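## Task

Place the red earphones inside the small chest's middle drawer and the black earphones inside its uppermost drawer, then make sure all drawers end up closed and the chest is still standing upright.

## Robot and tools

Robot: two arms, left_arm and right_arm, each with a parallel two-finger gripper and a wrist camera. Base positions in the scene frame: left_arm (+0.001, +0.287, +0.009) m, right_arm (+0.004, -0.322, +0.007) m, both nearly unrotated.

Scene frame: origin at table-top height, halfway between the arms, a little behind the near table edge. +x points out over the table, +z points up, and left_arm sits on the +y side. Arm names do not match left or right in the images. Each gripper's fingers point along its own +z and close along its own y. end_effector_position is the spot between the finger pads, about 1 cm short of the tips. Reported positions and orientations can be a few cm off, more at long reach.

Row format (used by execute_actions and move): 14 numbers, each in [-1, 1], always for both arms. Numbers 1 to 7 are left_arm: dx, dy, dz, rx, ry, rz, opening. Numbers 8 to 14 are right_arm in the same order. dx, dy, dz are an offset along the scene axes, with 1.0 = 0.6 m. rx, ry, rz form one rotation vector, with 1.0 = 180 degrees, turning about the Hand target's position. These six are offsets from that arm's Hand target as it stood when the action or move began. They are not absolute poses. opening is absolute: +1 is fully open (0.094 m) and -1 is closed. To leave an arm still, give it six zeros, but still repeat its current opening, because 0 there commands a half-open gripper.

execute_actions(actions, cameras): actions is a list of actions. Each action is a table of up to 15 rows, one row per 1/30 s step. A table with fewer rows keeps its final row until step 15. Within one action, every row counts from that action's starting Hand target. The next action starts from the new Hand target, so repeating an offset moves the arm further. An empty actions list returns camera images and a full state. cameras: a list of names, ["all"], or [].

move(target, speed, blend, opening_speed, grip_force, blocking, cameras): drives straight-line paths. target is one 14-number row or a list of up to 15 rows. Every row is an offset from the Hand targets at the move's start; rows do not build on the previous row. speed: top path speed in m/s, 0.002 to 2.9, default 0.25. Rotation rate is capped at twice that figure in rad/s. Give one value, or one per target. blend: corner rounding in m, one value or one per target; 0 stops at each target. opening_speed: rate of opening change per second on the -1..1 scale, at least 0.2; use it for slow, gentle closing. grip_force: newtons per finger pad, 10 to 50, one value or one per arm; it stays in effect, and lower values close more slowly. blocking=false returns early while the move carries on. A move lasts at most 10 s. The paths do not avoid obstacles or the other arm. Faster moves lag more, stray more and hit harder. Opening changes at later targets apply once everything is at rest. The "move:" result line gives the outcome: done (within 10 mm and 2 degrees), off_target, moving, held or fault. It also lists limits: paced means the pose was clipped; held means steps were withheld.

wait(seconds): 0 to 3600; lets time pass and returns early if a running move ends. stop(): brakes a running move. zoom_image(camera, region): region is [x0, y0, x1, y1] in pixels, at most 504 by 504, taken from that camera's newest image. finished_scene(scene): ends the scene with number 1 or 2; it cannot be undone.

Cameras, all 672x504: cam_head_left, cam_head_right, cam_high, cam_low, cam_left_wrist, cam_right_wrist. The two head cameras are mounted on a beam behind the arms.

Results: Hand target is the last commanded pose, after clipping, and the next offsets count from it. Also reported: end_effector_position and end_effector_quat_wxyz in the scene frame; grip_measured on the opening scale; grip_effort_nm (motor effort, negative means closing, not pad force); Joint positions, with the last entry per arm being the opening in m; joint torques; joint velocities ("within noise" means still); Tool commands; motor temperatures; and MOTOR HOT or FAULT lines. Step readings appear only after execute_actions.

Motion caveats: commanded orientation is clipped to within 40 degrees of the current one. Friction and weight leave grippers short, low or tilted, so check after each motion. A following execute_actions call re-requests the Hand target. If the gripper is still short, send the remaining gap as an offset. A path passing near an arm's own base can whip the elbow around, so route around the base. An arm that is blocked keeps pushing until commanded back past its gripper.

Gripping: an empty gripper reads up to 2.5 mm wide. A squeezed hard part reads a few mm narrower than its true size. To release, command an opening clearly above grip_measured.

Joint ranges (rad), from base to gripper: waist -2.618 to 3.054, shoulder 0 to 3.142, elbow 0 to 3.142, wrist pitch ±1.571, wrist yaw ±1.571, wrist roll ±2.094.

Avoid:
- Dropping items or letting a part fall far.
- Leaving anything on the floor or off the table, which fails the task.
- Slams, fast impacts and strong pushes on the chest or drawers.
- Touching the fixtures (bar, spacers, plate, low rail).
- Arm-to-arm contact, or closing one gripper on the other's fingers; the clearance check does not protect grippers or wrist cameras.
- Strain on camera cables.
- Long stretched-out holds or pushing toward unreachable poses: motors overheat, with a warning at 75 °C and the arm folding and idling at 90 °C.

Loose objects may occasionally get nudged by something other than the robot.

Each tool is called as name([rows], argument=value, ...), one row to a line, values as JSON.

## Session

execute_actions(actions=[])

Scene clock: 0.00 s.
left_arm: end_effector_position=(+0.3725, +0.2937, +0.1064) grip_measured=+1.000 grip_effort_nm=n/a end_effector_quat_wxyz=(+0.616, -0.014, +0.786, +0.053) | right_arm: end_effector_position=(+0.3902, -0.3559, +0.1307) grip_measured=+1.000 grip_effort_nm=n/a end_effector_quat_wxyz=(+0.660, +0.088, +0.745, -0.042)
Joint positions: left_arm=[-0.069 1.562 0.233 1.07 -0.149 0.029 0.094] | right_arm=[0.005 1.584 0.264 1.193 0.167 0.078 0.094]
Joint velocities: within noise
Joint torques (N m): no reading
Motor temperatures (°C): left_arm=[26 26 30 31 24 23 25] | right_arm=[24 33 31 28 25 22 23]
Heat: left arm: 31 °C; right arm: 33 °C.
Hand target: left_arm +0.3738, +0.2937, +0.1074; +0.617, -0.014, +0.785, +0.053 | right_arm +0.3917, -0.3561, +0.1348; +0.664, +0.089, +0.741, -0.042
Tool commands: left_gripper/opening=+1.0 right_gripper/opening=+1.0

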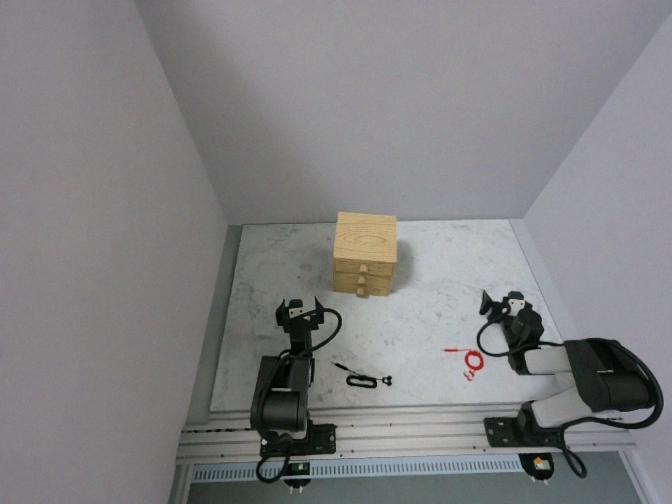

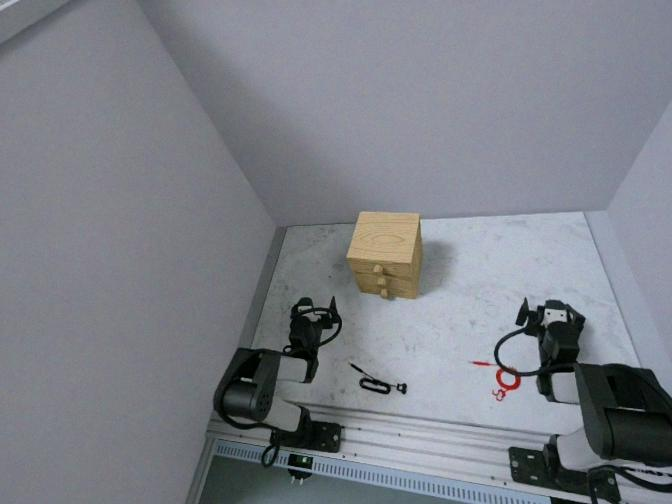

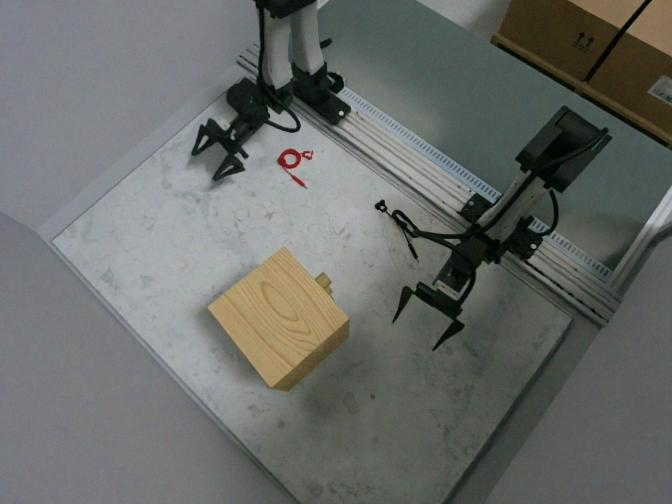

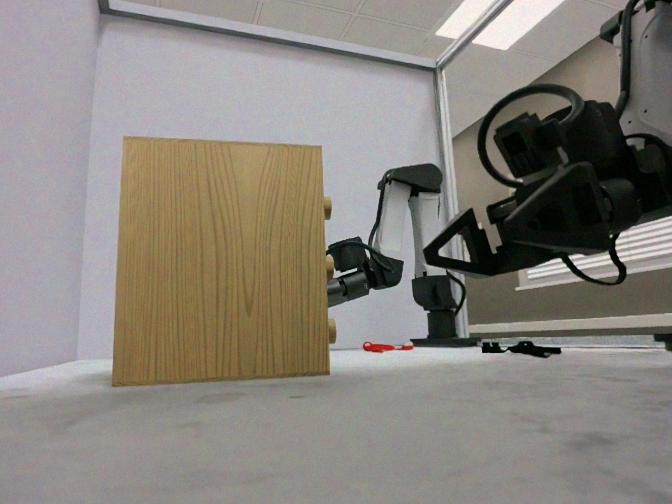

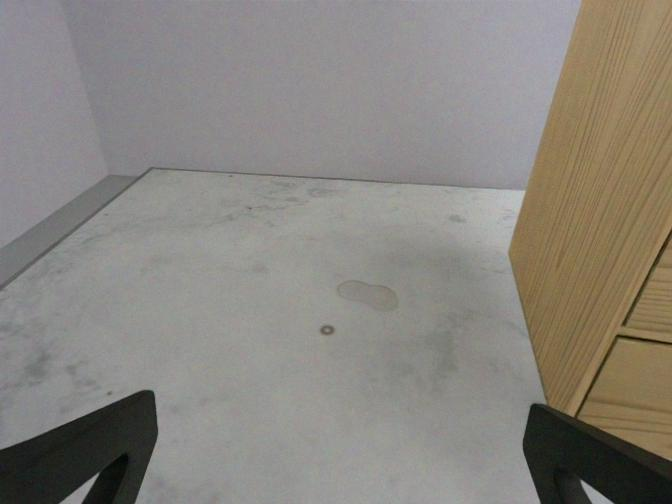

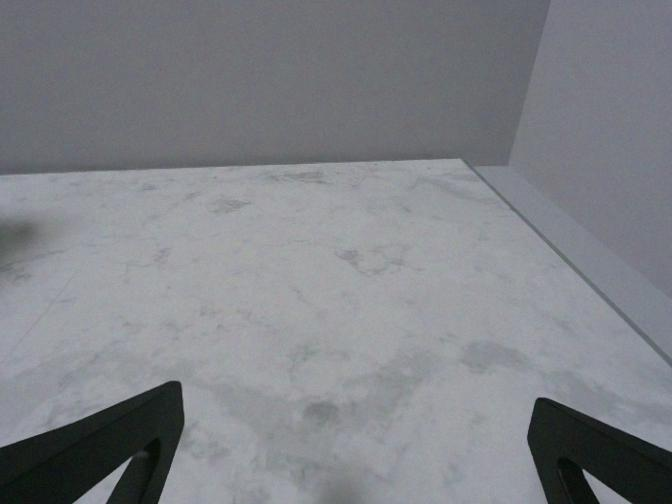

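move(target=[-0.206, -0.273, 0.155, -0.025, 0.066, -0.027, 0.2, -0.3, 0.177, 0.1, 0.029, 0.464, 0.062, 0.8], speed=0.35, cameras=["cam_left_wrist","cam_right_wrist","cam_head_left"])

Scene clock: 38.80 s.
left_arm: end_effector_position=(+0.2472, +0.1334, +0.1885) grip_measured=+0.202 grip_effort_nm=-0.13 end_effector_quat_wxyz=(+0.524, +0.013, +0.852, +0.002) | right_arm: end_effector_position=(+0.2246, -0.2492, +0.1918) grip_measured=+0.802 grip_effort_nm=-0.07 end_effector_quat_wxyz=(+0.043, -0.008, +0.999, +0.008)
Joint positions: left_arm=[-1.026 0.989 0.647 -0.428 -0.836 -0.605 0.056] | right_arm=[0.343 1.359 1.362 -1.484 0.01 0.309 0.085]
Joint torques (N m): left_arm=[-0.47 -1.01 11.58 1.88 -0.65 -0.07] | right_arm=[0.57 -3.79 7.42 -0.22 -0.04 0.21]
Motor temperatures (°C): left_arm=[26 29 32 42 24 23 25] | right_arm=[24 36 34 36 25 22 23]
Heat: left arm: 42 °C; right arm: 36 °C.
Hand target: left_arm +0.2501, +0.1298, +0.2004; +0.533, +0.001, +0.846, -0.003 | right_arm +0.2117, -0.2499, +0.1947; -0.001, +0.000, +1.000, +0.000
Off the commanded pose: left_arm 0.013 m, 2 deg | right_arm 0.013 m, 5 deg.
joint sent to its limit (right arm) — joint 4 (wrist pitch), lower limit. The joint targets still meet the commanded pose.
move: off_target (left_arm, right_arm)
Images, in order (width x height): cam_head_left 672x504, cam_left_wrist 672x504, cam_right_wrist 672x504.

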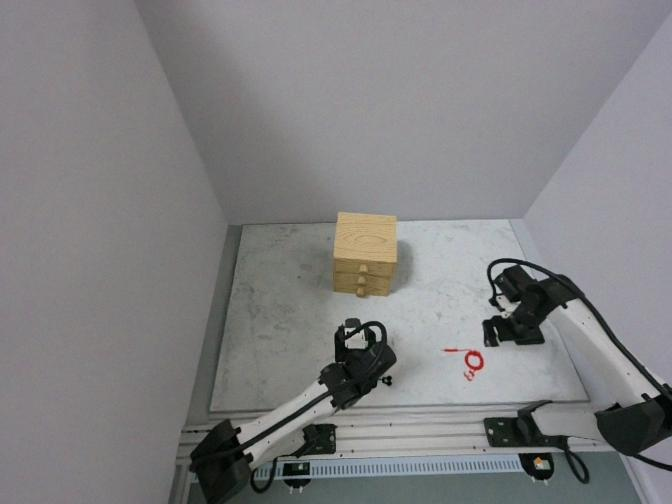

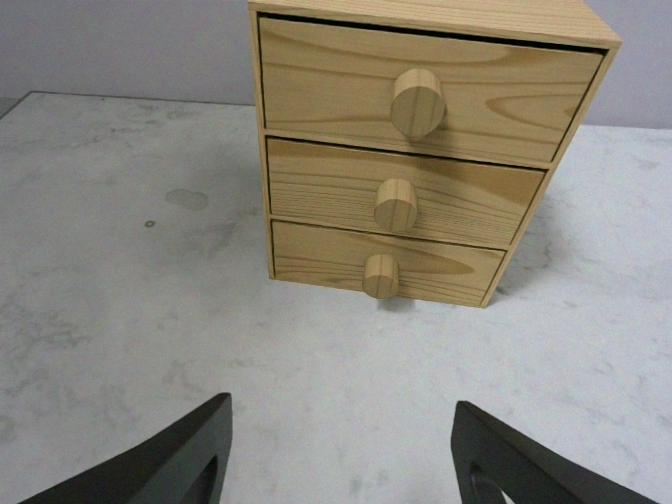

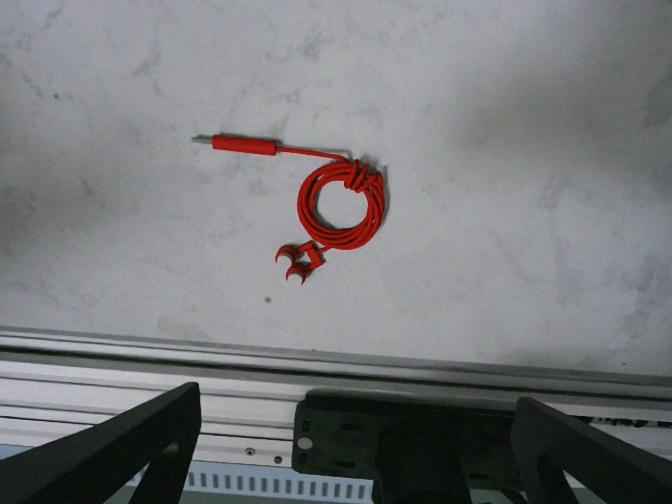

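move([
  [0.22, -0.045, -0.13, 0, 0, -0.053, 0.2, 0.064, 0.007, -0.25, 0, 0, 0, 0.8],
  [0.305, -0.063, -0.13, 0, 0, -0.053, 0.2, 0.064, 0.007, -0.315, 0, 0, 0, 0.8],
], speed=[0.25,0.12], blend=[0.01, 0], cameras=["cam_left_wrist","cam_right_wrist"])

Scene clock: 66.57 s.
left_arm: end_effector_position=(+0.4217, +0.0949, +0.1157) grip_measured=+0.202 grip_effort_nm=-0.13 end_effector_quat_wxyz=(+0.519, +0.070, +0.850, -0.047) | right_arm: end_effector_position=(+0.2522, -0.2443, +0.0125) grip_measured=+0.802 grip_effort_nm=-0.07 end_effector_quat_wxyz=(+0.006, -0.007, +1.000, -0.001)
Joint positions: left_arm=[-0.565 1.706 0.798 0.387 -0.326 -0.196 0.056] | right_arm=[0.325 1.632 0.883 -0.807 0.004 0.294 0.085]
Joint torques (N m): left_arm=[0.72 -5.68 10.47 2.7 -0.17 0.32] | right_arm=[-0.47 -5.3 3.9 0.56 0.01 0.04]
Motor temperatures (°C): left_arm=[26 27 38 41 24 23 25] | right_arm=[24 35 35 31 25 22 23]
Heat: left arm: 41 °C; right arm: 35 °C.
Hand target: left_arm +0.4332, +0.0921, +0.1223; +0.531, +0.071, +0.843, -0.047 | right_arm +0.2501, -0.2457, +0.0058; -0.001, +0.000, +1.000, +0.000
Off the commanded pose: left_arm 0.014 m, 2 deg | right_arm 0.007 m, 1 deg.
move: off_target (left_arm)

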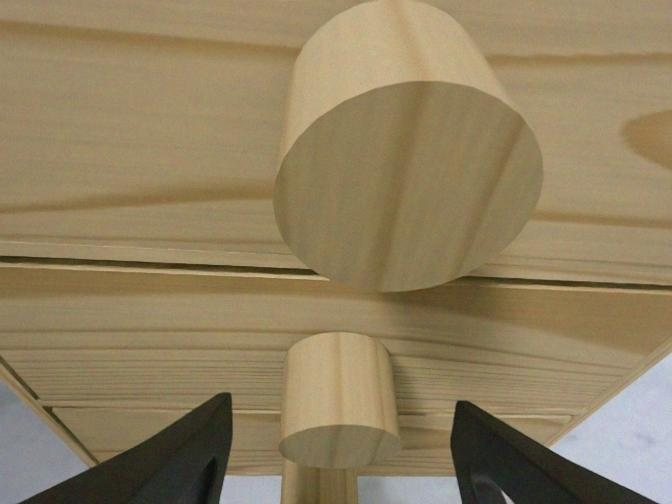

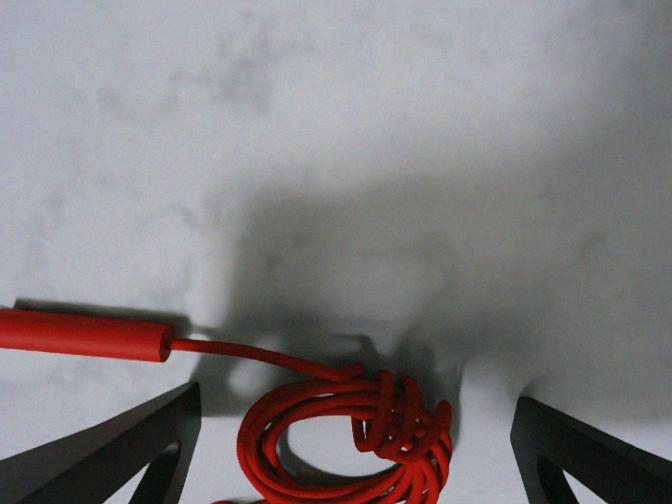

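move([
  [0.01, -0.002, -0.003, 0, 0, 0, -0.6, 0, 0, 0, 0, 0, 0, -1],
  [-0.165, 0.027, -0.005, 0, 0, 0, -0.6, 0, 0, 0.3, 0, 0, 0, -1],
  [-0.165, 0.027, -0.005, 0, 0, 0, 0.2, 0, 0, 0.35, 0, 0, 0, -1],
  [-0.25, 0.043, 0, 0, 0, 0, 0.2, 0, 0, 0.4, 0, 0, 0, -1],
], speed=0.15, opening_speed=1.5, cameras=["cam_left_wrist","cam_right_wrist","cam_head_left","cam_high"])

Scene clock: 82.63 s.
left_arm: end_effector_position=(+0.2868, +0.1133, +0.1249) grip_measured=+0.198 grip_effort_nm=0.12 end_effector_quat_wxyz=(+0.530, +0.076, +0.843, -0.051) | right_arm: end_effector_position=(+0.2641, -0.2393, +0.2388) grip_measured=-0.760 grip_effort_nm=-0.99 end_effector_quat_wxyz=(+0.117, -0.007, +0.993, +0.035)
Joint positions: left_arm=[-0.836 1.172 0.399 0.218 -0.554 -0.327 0.056] | right_arm=[0.325 1.416 1.577 -1.484 0 0.294 0.011]
Joint torques (N m): left_arm=[-0.47 -4.57 6.43 2.35 -0.45 0.01] | right_arm=[-0.62 -6.11 7.41 0.15 0.03 0.02]
Heat: left arm: 42 °C; right arm: 36 °C.
Hand target: left_arm +0.2832, +0.1179, +0.1223; +0.531, +0.071, +0.843, -0.047 | right_arm +0.2501, -0.2457, +0.2457; -0.001, -0.001, +1.000, +0.000
Off the commanded pose: left_arm 0.006 m, 1 deg | right_arm 0.017 m, 14 deg.
joint sent to its limit (right arm) — joint 4 (wrist pitch), lower limit. The joint targets are off in orientation, not in position.
move: off_target (right_arm)
Images, in order (width x height): cam_head_left 672x504, cam_high 672x504, cam_left_wrist 672x504, cam_right_wrist 672x504.

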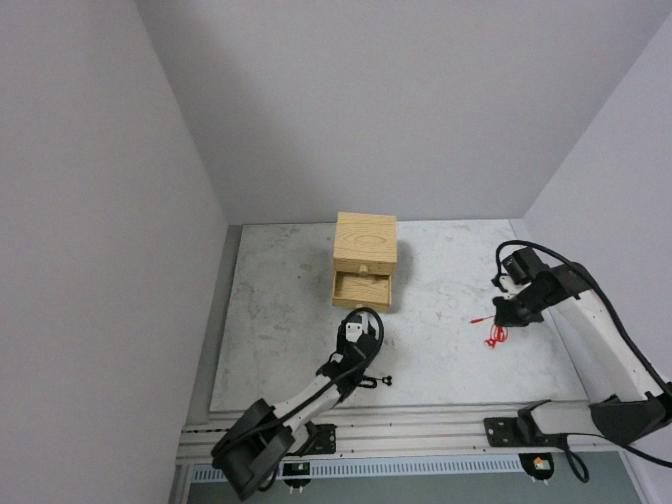

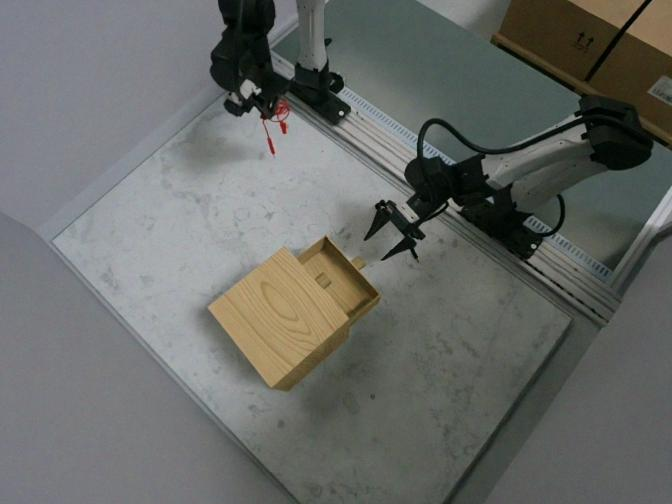

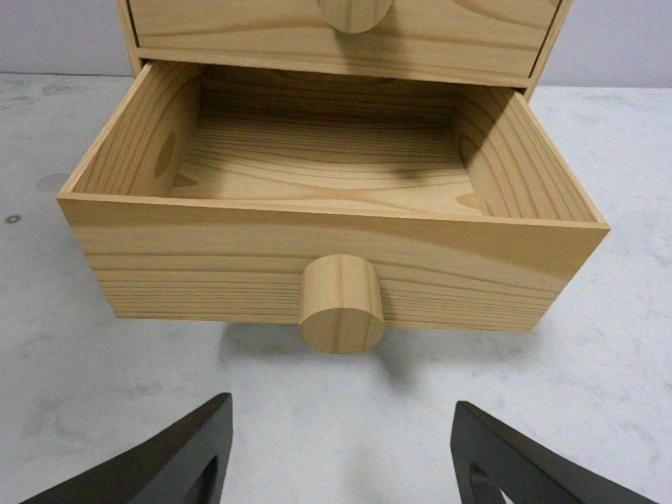

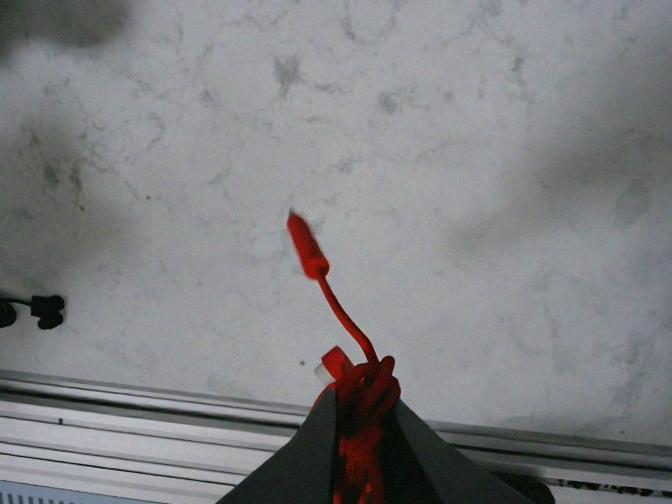

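move([
  [-0.18, 0.12, 0.08, 0, 0, 0, 0.2, 0.05, 0.3, 0.1, 0, 0, 0.3, -1],
  [-0.2, 0.13, 0.08, 0, 0, 0, 0.2, 0.222, 0.54, 0.08, 0, 0, 0.44, -1],
], speed=0.25, blend=[0.03, 0], cameras=["cam_right_wrist","cam_high","cam_low","cam_head_right"])

Scene clock: 101.67 s.
left_arm: end_effector_position=(+0.1625, +0.1967, +0.1586) grip_measured=+0.198 grip_effort_nm=0.11 end_effector_quat_wxyz=(+0.523, +0.083, +0.848, -0.040) | right_arm: end_effector_position=(+0.3830, +0.0721, +0.2922) grip_measured=-0.760 grip_effort_nm=-0.99 end_effector_quat_wxyz=(+0.337, -0.592, +0.731, +0.047)
Joint positions: left_arm=[-1.389 0.418 0.452 -0.995 -0.966 -0.852 0.056] | right_arm=[0.82 2.332 2.843 -1.384 -0.011 -0.555 0.011]
Joint torques (N m): left_arm=[-0.65 3.03 10.84 1.52 -0.79 -0.11] | right_arm=[0.77 -11.59 6.94 1.87 0.08 -0.1]
Heat: left arm: 43 °C; right arm: 38 °C.
Hand target: left_arm +0.1632, +0.1959, +0.1704; +0.531, +0.071, +0.843, -0.047 | right_arm +0.3834, +0.0782, +0.2938; +0.000, -0.638, +0.770, -0.001
Off the commanded pose: left_arm 0.012 m, 2 deg | right_arm 0.006 m, 40 deg.
elbow stopped short (right arm): the move would have taken joint 3 (elbow) straighter than the controller allows.
move: off_target (left_arm, right_arm)
Images, in order (width x height): cam_head_right 672x504, cam_high 672x504, cam_low 672x504, cam_right_wrist 672x504.

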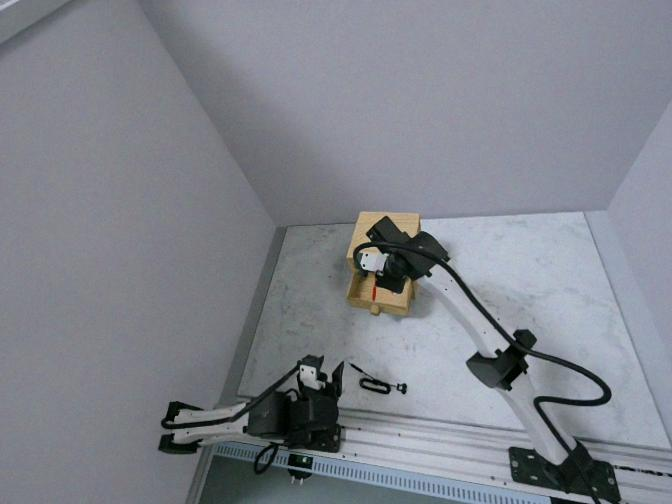

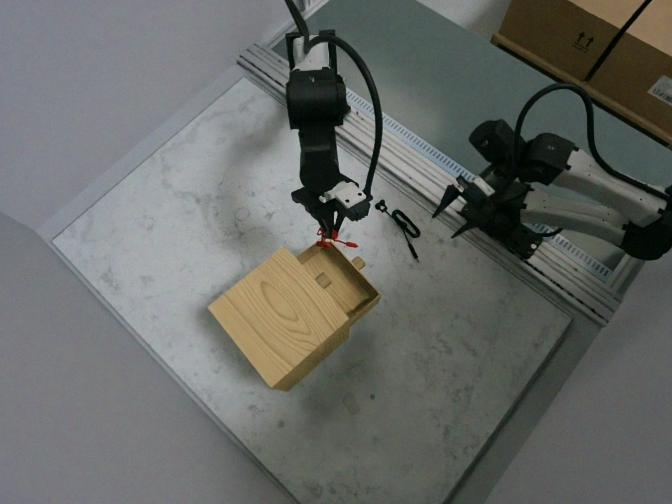

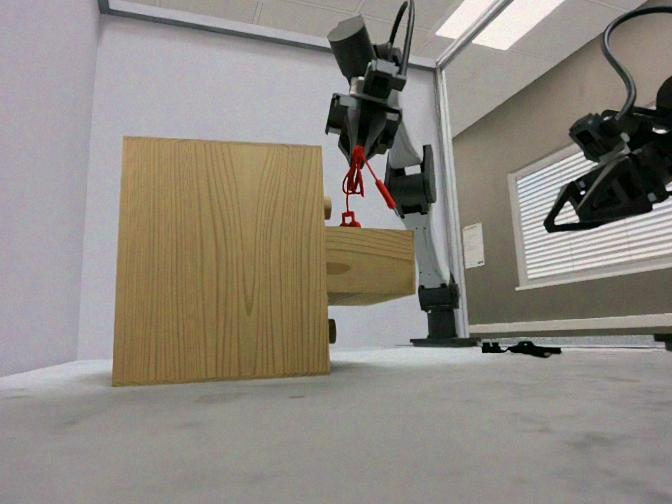

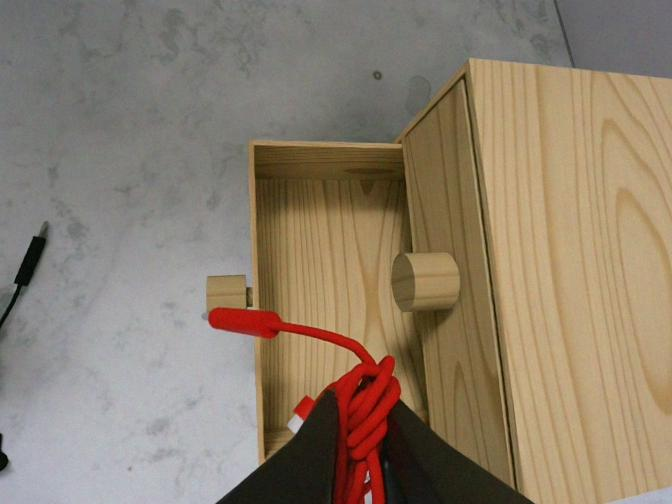

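move([
  [0, 0, 0, 0, 0, 0, 0.2, 0.02, 0.01, 0, 0, 0, -0.167, -1],
  [0, 0, 0, 0, 0, 0, 0.2, 0.02, 0.01, -0.16, 0, 0, -0.167, -1],
], speed=0.2, cameras=["cam_right_wrist","cam_high","cam_low"])

Scene clock: 122.77 s.
left_arm: end_effector_position=(+0.1625, +0.1974, +0.1584) grip_measured=+0.198 grip_effort_nm=0.12 end_effector_quat_wxyz=(+0.523, +0.081, +0.848, -0.040) | right_arm: end_effector_position=(+0.3958, +0.0868, +0.2031) grip_measured=-0.760 grip_effort_nm=-0.99 end_effector_quat_wxyz=(+0.244, -0.409, +0.875, +0.086)
Joint positions: left_arm=[-1.389 0.418 0.452 -0.999 -0.968 -0.856 0.056] | right_arm=[0.83 2.496 2.843 -1.391 0.016 -0.068 0.011]
Joint torques (N m): left_arm=[-0.85 3.14 10.88 1.53 -0.76 -0.1] | right_arm=[-0.39 -12.74 7.27 1.17 -0.06 0.08]
Motor temperatures (°C): left_arm=[26 28 40 39 25 23 25] | right_arm=[24 46 38 33 25 22 25]
Heat: left arm: 40 °C; right arm: 46 °C.
Hand target: left_arm +0.1632, +0.1959, +0.1704; +0.531, +0.071, +0.843, -0.047 | right_arm +0.3953, +0.0842, +0.1979; +0.000, -0.416, +0.909, -0.001
Off the commanded pose: left_arm 0.012 m, 2 deg | right_arm 0.006 m, 30 deg.
elbow stopped short (right arm): the move would have taken joint 3 (elbow) straighter than the controller allows.
move: off_target (right_arm); limits=paced
Images, in order (width x height): cam_high 672x504, cam_low 672x504, cam_right_wrist 672x504.

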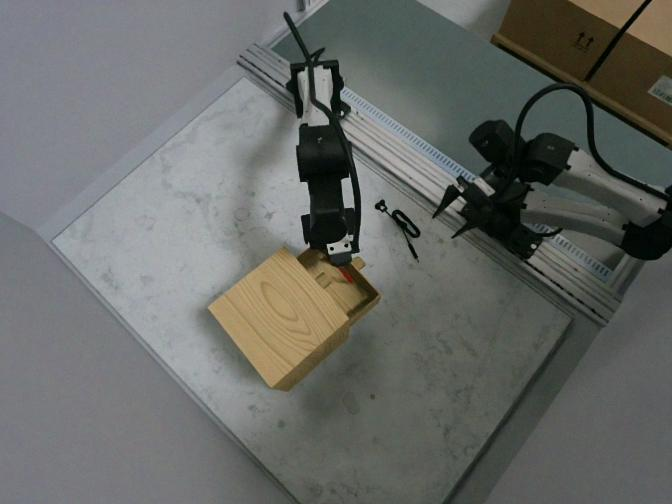

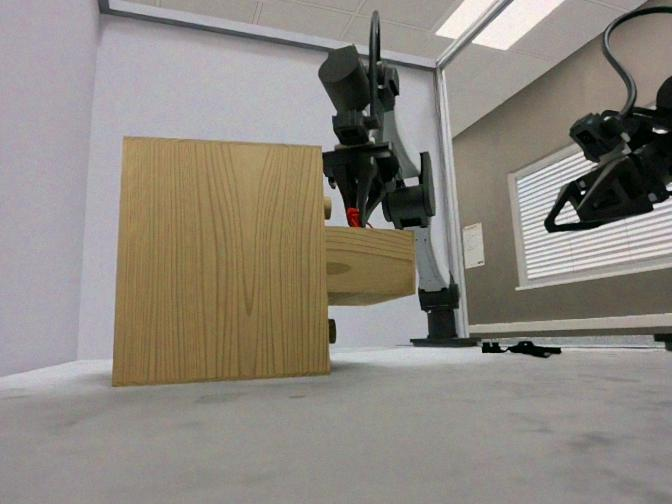

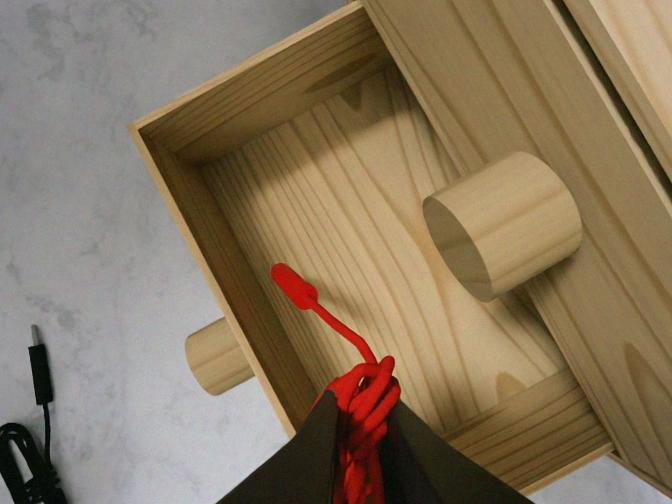

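move([
  [0, 0, 0, 0, 0, 0, 0.2, 0.025, 0.03, -0.02, 0, 0, 0, -1],
  [0, 0, 0, 0, 0, 0, 0.2, 0.025, 0.03, -0.09, 0, 0, 0, -1],
  [0, 0, 0, 0, 0, 0, 0.2, 0.025, 0.03, -0.09, 0, 0, 0, -0.4],
  [0, 0, 0, 0, 0, 0, 0.2, 0.0, 0.0, 0.12, 0, 0, 0, -0.4],
  [0, 0, 0, 0, 0, 0, 0.2, -0.15, -0.2, 0.16, 0, 0, 0, 0.6],
], speed=0.2, opening_speed=1.5, blend=[0.01,0,0,0.02,0], cameras=["cam_right_wrist","cam_high","cam_left_wrist"])

Scene clock: 144.63 s.
left_arm: end_effector_position=(+0.1625, +0.1974, +0.1584) grip_measured=+0.198 grip_effort_nm=0.12 end_effector_quat_wxyz=(+0.523, +0.081, +0.848, -0.040) | right_arm: end_effector_position=(+0.3219, -0.0182, +0.2928) grip_measured=+0.597 grip_effort_nm=0.14 end_effector_quat_wxyz=(+0.226, -0.402, +0.884, +0.074)
Joint positions: left_arm=[-1.389 0.418 0.452 -0.999 -0.968 -0.856 0.056] | right_arm=[0.785 1.958 2.348 -1.477 0.01 -0.088 0.075]
Joint torques (N m): left_arm=[-0.87 3.14 10.89 1.52 -0.77 -0.1] | right_arm=[-0.43 -12.48 4.25 0.56 -0.05 -0.11]
Motor temperatures (°C): left_arm=[26 28 40 38 25 23 25] | right_arm=[24 51 38 32 25 22 25]
Heat: left arm: 40 °C; right arm: 51 °C.
Hand target: left_arm +0.1632, +0.1959, +0.1704; +0.531, +0.071, +0.843, -0.047 | right_arm +0.3053, -0.0358, +0.2938; -0.001, -0.416, +0.909, -0.001
Off the commanded pose: left_arm 0.012 m, 2 deg | right_arm 0.024 m, 28 deg.
elbow stopped short (right arm): the move would have taken joint 3 (elbow) straighter than the controller allows.
joint sent to its limit (right arm) — joint 4 (wrist pitch), lower limit. The joint targets are off in orientation, not in position.
move: off_target (right_arm); target 3's new opening was sent with right_arm's hand 0.002 m and 27 deg from that target; target 5's new opening was sent with right_arm's hand 0.024 m and 28 deg from that target
Images, in order (width x height): cam_high 672x504, cam_left_wrist 672x504, cam_right_wrist 672x504.

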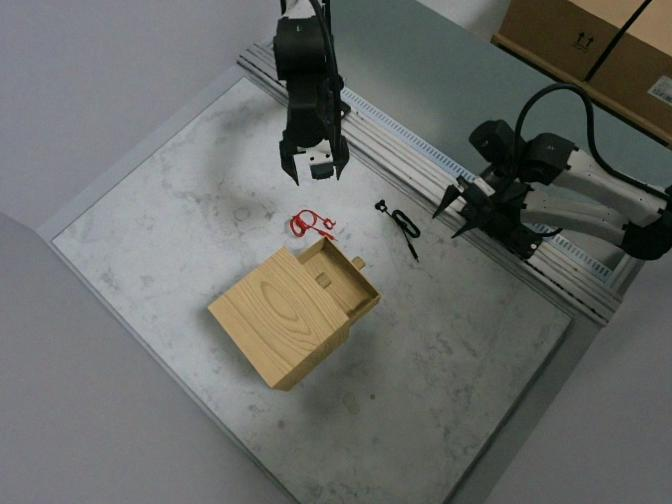

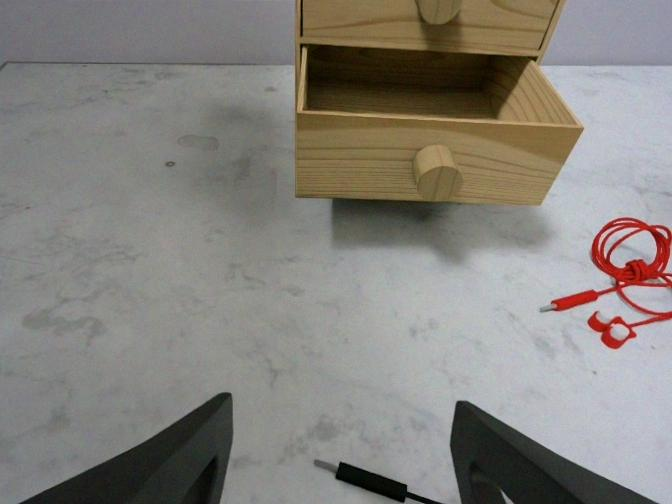

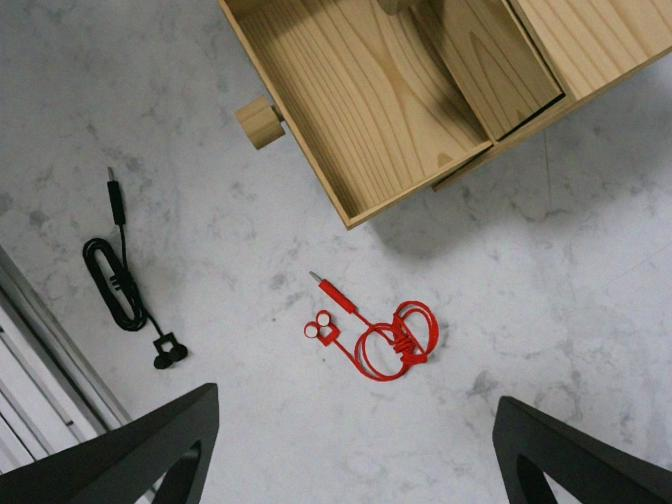

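move([
  [0, 0, 0, 0, 0, 0, 0.2, 0.103, -0.1, -0.1, 0, 0, -0.38, 1],
  [0, 0, 0, 0, 0, 0, 0.2, 0.103, -0.057, -0.33, 0, 0, -0.42, 1],
], speed=0.3, blend=[0.03, 0], cameras=["cam_right_wrist"])

Scene clock: 177.13 s.
left_arm: end_effector_position=(+0.1625, +0.1974, +0.1584) grip_measured=+0.198 grip_effort_nm=0.12 end_effector_quat_wxyz=(+0.523, +0.081, +0.848, -0.040) | right_arm: end_effector_position=(+0.3716, -0.0694, +0.1009) grip_measured=+0.998 grip_effort_nm=0.14 end_effector_quat_wxyz=(+0.006, +0.219, +0.976, +0.007)
Joint positions: left_arm=[-1.389 0.418 0.452 -0.999 -0.968 -0.856 0.056] | right_arm=[0.62 2.267 2.135 -1.416 -0.002 1.044 0.094]
Joint torques (N m): left_arm=[-0.87 3.15 10.91 1.53 -0.76 -0.1] | right_arm=[0.42 -12.41 4.46 0.32 0.09 0.22]
Heat: left arm: 42 °C; right arm: 52 °C.
Hand target: left_arm +0.1632, +0.1959, +0.1704; +0.531, +0.071, +0.843, -0.047 | right_arm +0.3670, -0.0699, +0.0958; -0.001, +0.228, +0.974, +0.000
Off the commanded pose: left_arm 0.012 m, 2 deg | right_arm 0.007 m, 2 deg.
move: done

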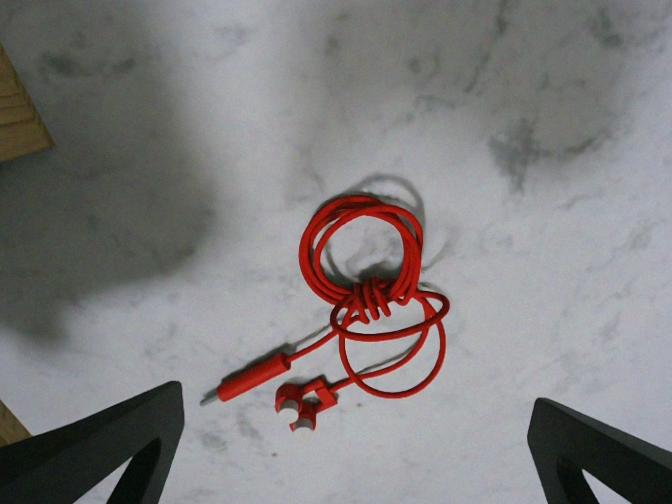

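move([
  [0, 0, 0, 0, 0, 0, 0.2, -0.042, -0.012, -0.07, 0, 0, 0, 0.9],
  [0, 0, 0, 0, 0, 0, 0.2, -0.042, -0.012, -0.155, 0, 0, 0, 0.9],
  [0, 0, 0, 0, 0, 0, 0.2, -0.042, -0.012, -0.155, 0, 0, 0, -1],
  [0, 0, 0, 0, 0, 0, 0.2, -0.07, -0.05, 0.25, 0, 0, 0, -1],
], speed=0.17, opening_speed=1.5, blend=[0.01,0,0,0], cameras=["cam_right_wrist","cam_low","cam_high"])

Scene clock: 193.27 s.
left_arm: end_effector_position=(+0.1625, +0.1974, +0.1584) grip_measured=+0.198 grip_effort_nm=0.11 end_effector_quat_wxyz=(+0.523, +0.081, +0.848, -0.040) | right_arm: end_effector_position=(+0.3355, -0.0864, +0.2368) grip_measured=-0.950 grip_effort_nm=-0.99 end_effector_quat_wxyz=(+0.086, +0.222, +0.965, +0.110)
Joint positions: left_arm=[-1.389 0.418 0.452 -0.999 -0.968 -0.856 0.056] | right_arm=[0.627 1.91 2.107 -1.484 -0.02 1.066 0.002]
Joint torques (N m): left_arm=[-0.85 3.17 10.91 1.53 -0.76 -0.09] | right_arm=[-0.46 -11.25 7.1 0.2 0.2 -0.02]
Heat: left arm: 42 °C; right arm: 54 °C.
Hand target: left_arm +0.1632, +0.1959, +0.1704; +0.531, +0.071, +0.843, -0.047 | right_arm +0.3251, -0.1000, +0.2458; -0.001, +0.228, +0.974, +0.000
Off the commanded pose: left_arm 0.012 m, 2 deg | right_arm 0.019 m, 16 deg.
joint sent to its limit (right arm) — joint 4 (wrist pitch), lower limit. The joint targets are off in orientation, not in position.
move: off_target (right_arm); target 3's new opening was sent with right_arm's hand 0.018 m and 2 deg from that target
Images, in order (width x height): cam_high 672x504, cam_low 672x504, cam_right_wrist 672x504.

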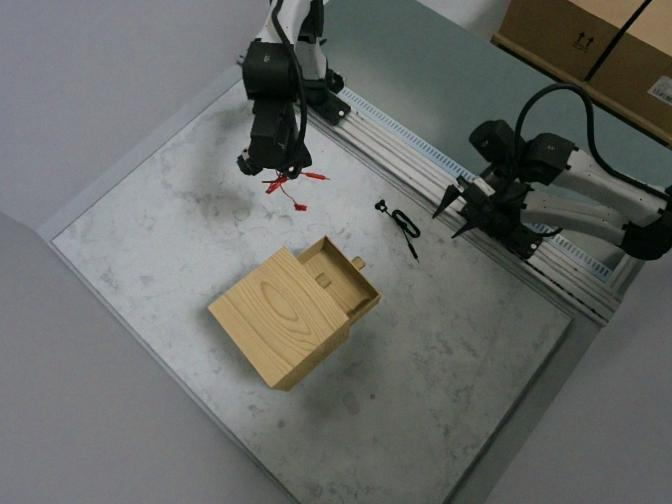

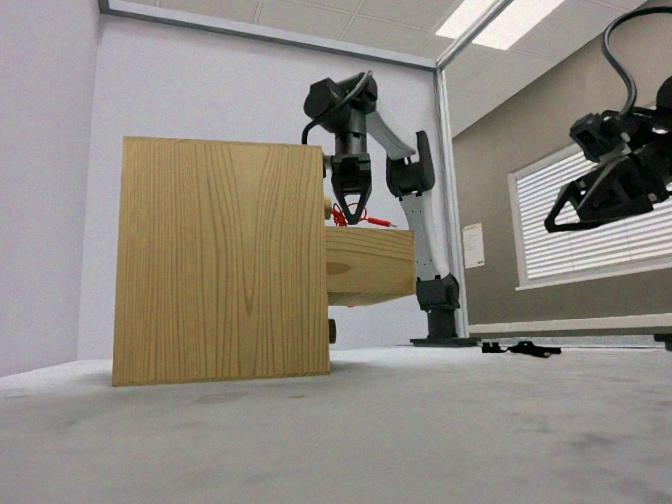

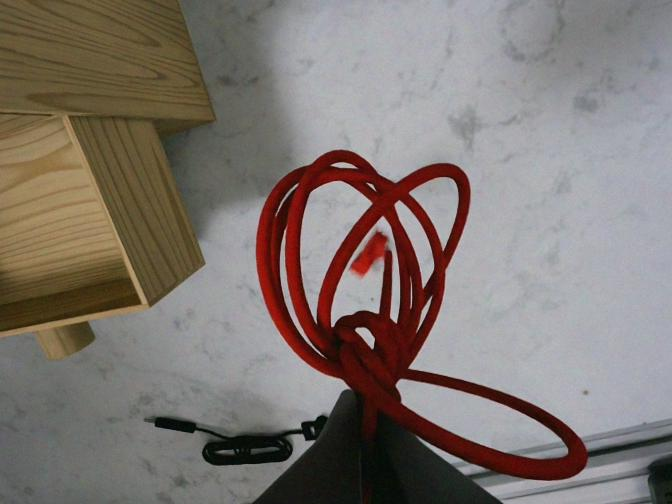

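move([
  [0, 0, 0, 0, 0, 0, 0.2, 0.0, 0.1, 0.1, 0, 0, 0.3, -1],
  [0, 0, 0, 0, 0, 0, 0.2, 0.135, 0.325, 0.1, 0, 0, 0.43, -1],
  [0, 0, 0, 0, 0, 0, 0.2, 0.14, 0.335, -0.14, 0, 0, 0.43, -1],
], speed=0.25, blend=[0.03, 0,0], cameras=["cam_right_wrist","cam_high","cam_low","cam_left_wrist"])

Scene clock: 209.13 s.
left_arm: end_effector_position=(+0.1625, +0.1974, +0.1584) grip_measured=+0.198 grip_effort_nm=0.12 end_effector_quat_wxyz=(+0.523, +0.081, +0.848, -0.040) | right_arm: end_effector_position=(+0.4134, +0.0999, +0.1659) grip_measured=-0.950 grip_effort_nm=-0.99 end_effector_quat_wxyz=(+0.236, -0.400, +0.880, +0.096)
Joint positions: left_arm=[-1.389 0.418 0.452 -0.999 -0.968 -0.856 0.056] | right_arm=[0.816 2.578 2.84 -1.313 -0.007 -0.053 0.002]
Joint torques (N m): left_arm=[-0.85 3.15 10.89 1.53 -0.77 -0.1] | right_arm=[0.65 -13.39 7.77 1.17 0.06 -0.26]
Motor temperatures (°C): left_arm=[26 27 43 37 25 23 25] | right_arm=[24 58 37 30 25 22 25]
Heat: left arm: 43 °C; right arm: 58 °C.
Hand target: left_arm +0.1632, +0.1959, +0.1704; +0.531, +0.071, +0.843, -0.047 | right_arm +0.4090, +0.1011, +0.1617; -0.001, -0.430, +0.903, -0.001
Off the commanded pose: left_arm 0.012 m, 2 deg | right_arm 0.006 m, 30 deg.
elbow stopped short (right arm): the move would have taken joint 3 (elbow) straighter than the controller allows.
move: off_target (right_arm); limits=paced
Images, in order (width x height): cam_high 672x504, cam_low 672x504, cam_left_wrist 672x504, cam_right_wrist 672x504.

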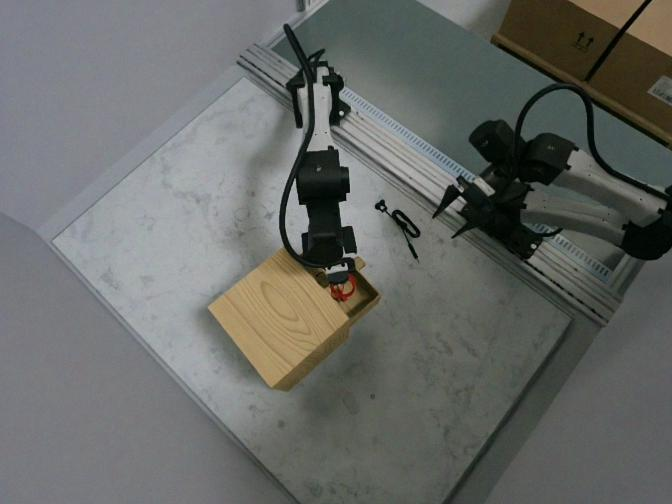

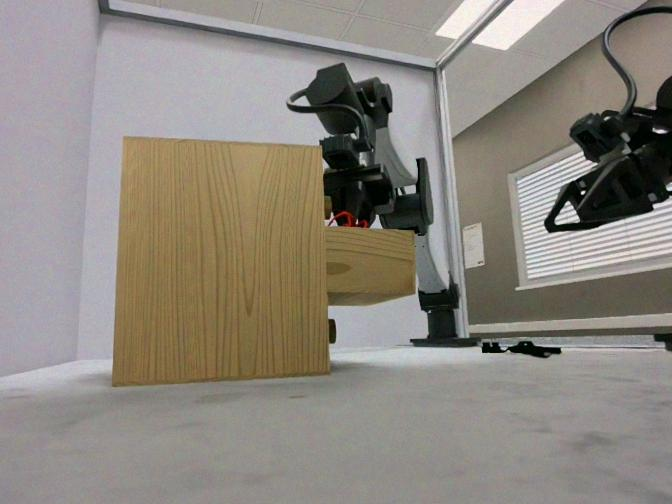

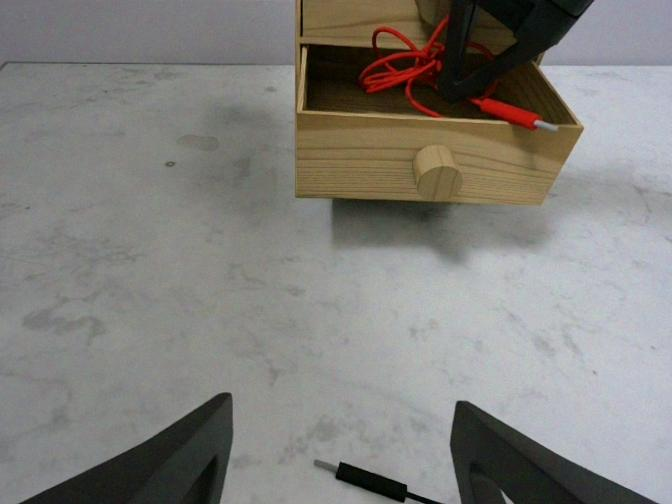

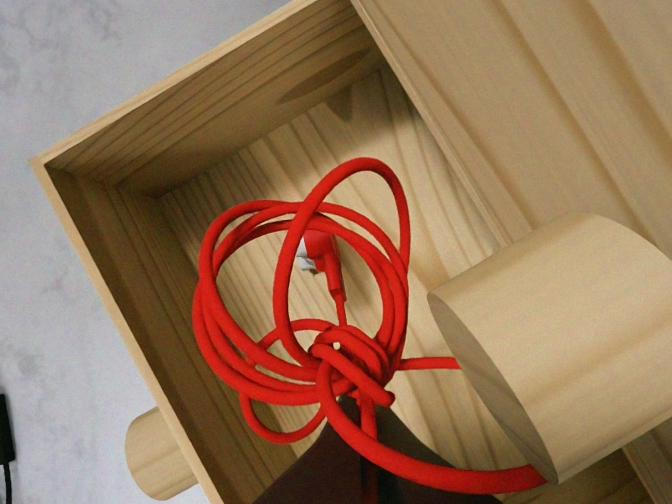

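move([
  [0, 0, 0, 0, 0, 0, 0.2, -0.01, 0.0, -0.055, 0, 0, 0, -1],
  [0, 0, 0, 0, 0, 0, 0.2, -0.01, 0.0, -0.055, 0, 0, 0, -0.2],
  [0, 0, 0, 0, 0, 0, 0.2, -0.03, -0.02, 0.05, 0, 0, 0, -0.2],
  [0, 0, 0, 0, 0, 0, 0.2, -0.04, -0.03, 0.2, 0, 0, 0, -0.2],
], speed=0.12, opening_speed=1.0, blend=[0,0,0.01,0], cameras=["cam_right_wrist","cam_low","cam_left_wrist"])

Scene clock: 223.93 s.
left_arm: end_effector_position=(+0.1625, +0.1974, +0.1584) grip_measured=+0.198 grip_effort_nm=0.12 end_effector_quat_wxyz=(+0.523, +0.081, +0.848, -0.040) | right_arm: end_effector_position=(+0.3911, +0.0802, +0.2559) grip_measured=-0.202 grip_effort_nm=0.14 end_effector_quat_wxyz=(+0.289, -0.396, +0.865, +0.110)
Joint positions: left_arm=[-1.389 0.418 0.452 -0.999 -0.968 -0.856 0.056] | right_arm=[0.825 2.401 2.842 -1.379 0.007 -0.053 0.037]
Joint torques (N m): left_arm=[-0.85 3.14 10.89 1.53 -0.77 -0.09] | right_arm=[0.76 -15.87 7.19 1.73 -0.02 -0.22]
Motor temperatures (°C): left_arm=[26 27 44 37 25 23 25] | right_arm=[24 65 40 31 25 22 25]
Heat: left arm: 44 °C; right arm: 65 °C.
Hand target: left_arm +0.1632, +0.1959, +0.1704; +0.531, +0.071, +0.843, -0.047 | right_arm +0.3851, +0.0830, +0.2818; -0.001, -0.430, +0.903, -0.001
Off the commanded pose: left_arm 0.012 m, 2 deg | right_arm 0.027 m, 36 deg.
elbow stopped short (right arm): the move would have taken joint 3 (elbow) straighter than the controller allows.
move: off_target (right_arm); target 2's new opening was sent with right_arm's hand 0.008 m and 26 deg from that target
Images, in order (width x height): cam_low 672x504, cam_left_wrist 672x504, cam_right_wrist 672x504.

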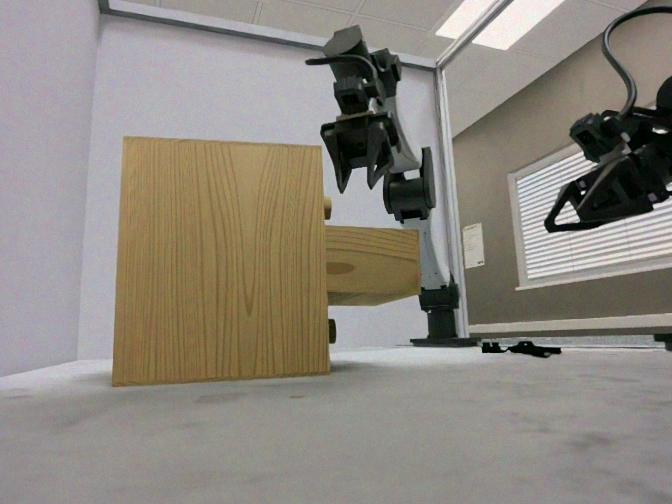

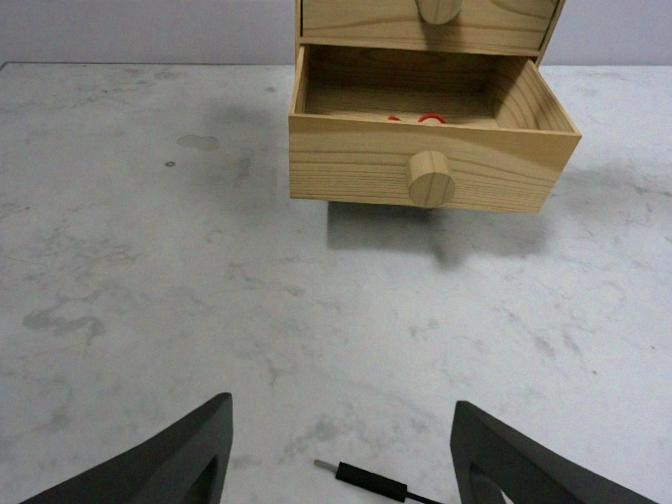

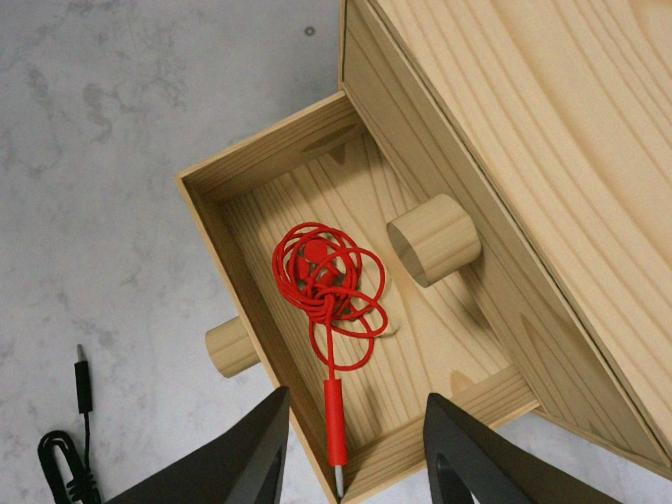

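move([
  [0.16, -0.115, -0.09, 0, 0, 0, -1, -0.12, -0.3, 0, 0, 0, -0.2, 0.5],
  [0.46, -0.175, -0.09, 0, 0, 0, -1, -0.25, -0.45, 0, 0, 0, -0.4, 0.5],
], speed=[0.25, 0.12], cameras=["cam_left_wrist","cam_right_wrist"])

Scene clock: 246.20 s.
left_arm: end_effector_position=(+0.4183, +0.0957, +0.0962) grip_measured=-0.991 grip_effort_nm=-0.48 end_effector_quat_wxyz=(+0.499, +0.078, +0.862, -0.042) | right_arm: end_effector_position=(+0.2529, -0.1740, +0.2887) grip_measured=+0.498 grip_effort_nm=0.14 end_effector_quat_wxyz=(+0.159, +0.161, +0.965, +0.132)
Joint positions: left_arm=[-0.563 1.738 0.789 0.38 -0.314 -0.193 0] | right_arm=[0.555 1.399 1.725 -1.478 0.002 0.867 0.07]
Joint torques (N m): left_arm=[1.05 -6.17 11.64 3 -0.27 0.32] | right_arm=[-0.49 -6.02 4.29 0.43 0.11 0.24]
Motor temperatures (°C): left_arm=[26 27 44 39 25 23 25] | right_arm=[24 65 38 31 25 22 24]
Heat: left arm: 44 °C; right arm: 65 °C.
Hand target: left_arm +0.4392, +0.0910, +0.1163; +0.531, +0.071, +0.843, -0.047 | right_arm +0.2350, -0.1870, +0.2818; -0.001, +0.182, +0.983, +0.000
Off the commanded pose: left_arm 0.029 m, 4 deg | right_arm 0.023 m, 24 deg.
elbow stopped short (right arm): the move would have taken joint 3 (elbow) straighter than the controller allows.
joint sent to its limit (right arm) — joint 4 (wrist pitch), lower limit. The joint targets are off in orientation, not in position.
move: off_target (left_arm, right_arm)

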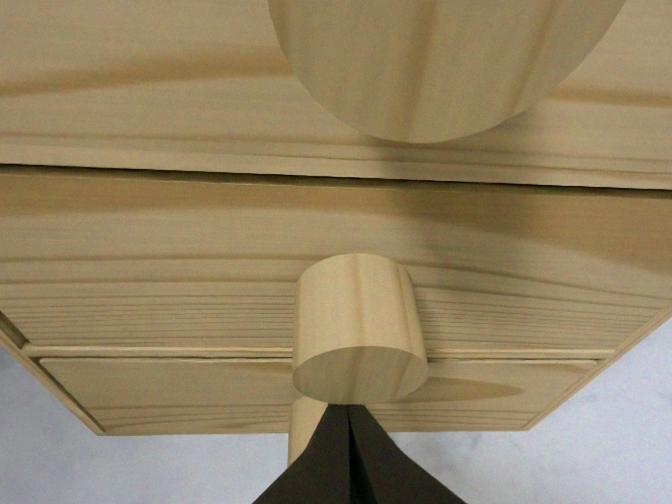

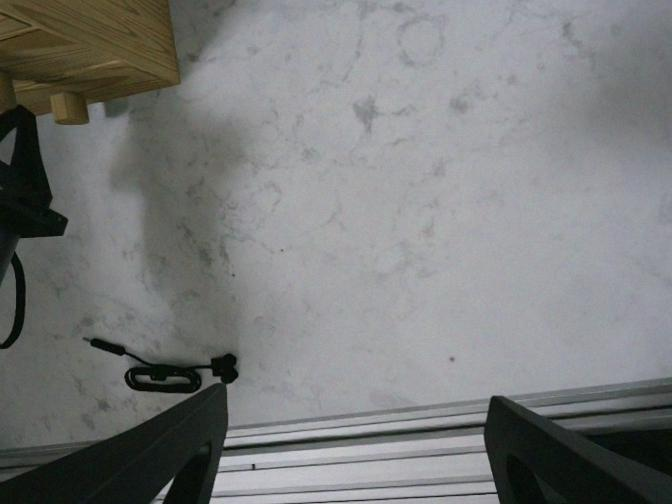

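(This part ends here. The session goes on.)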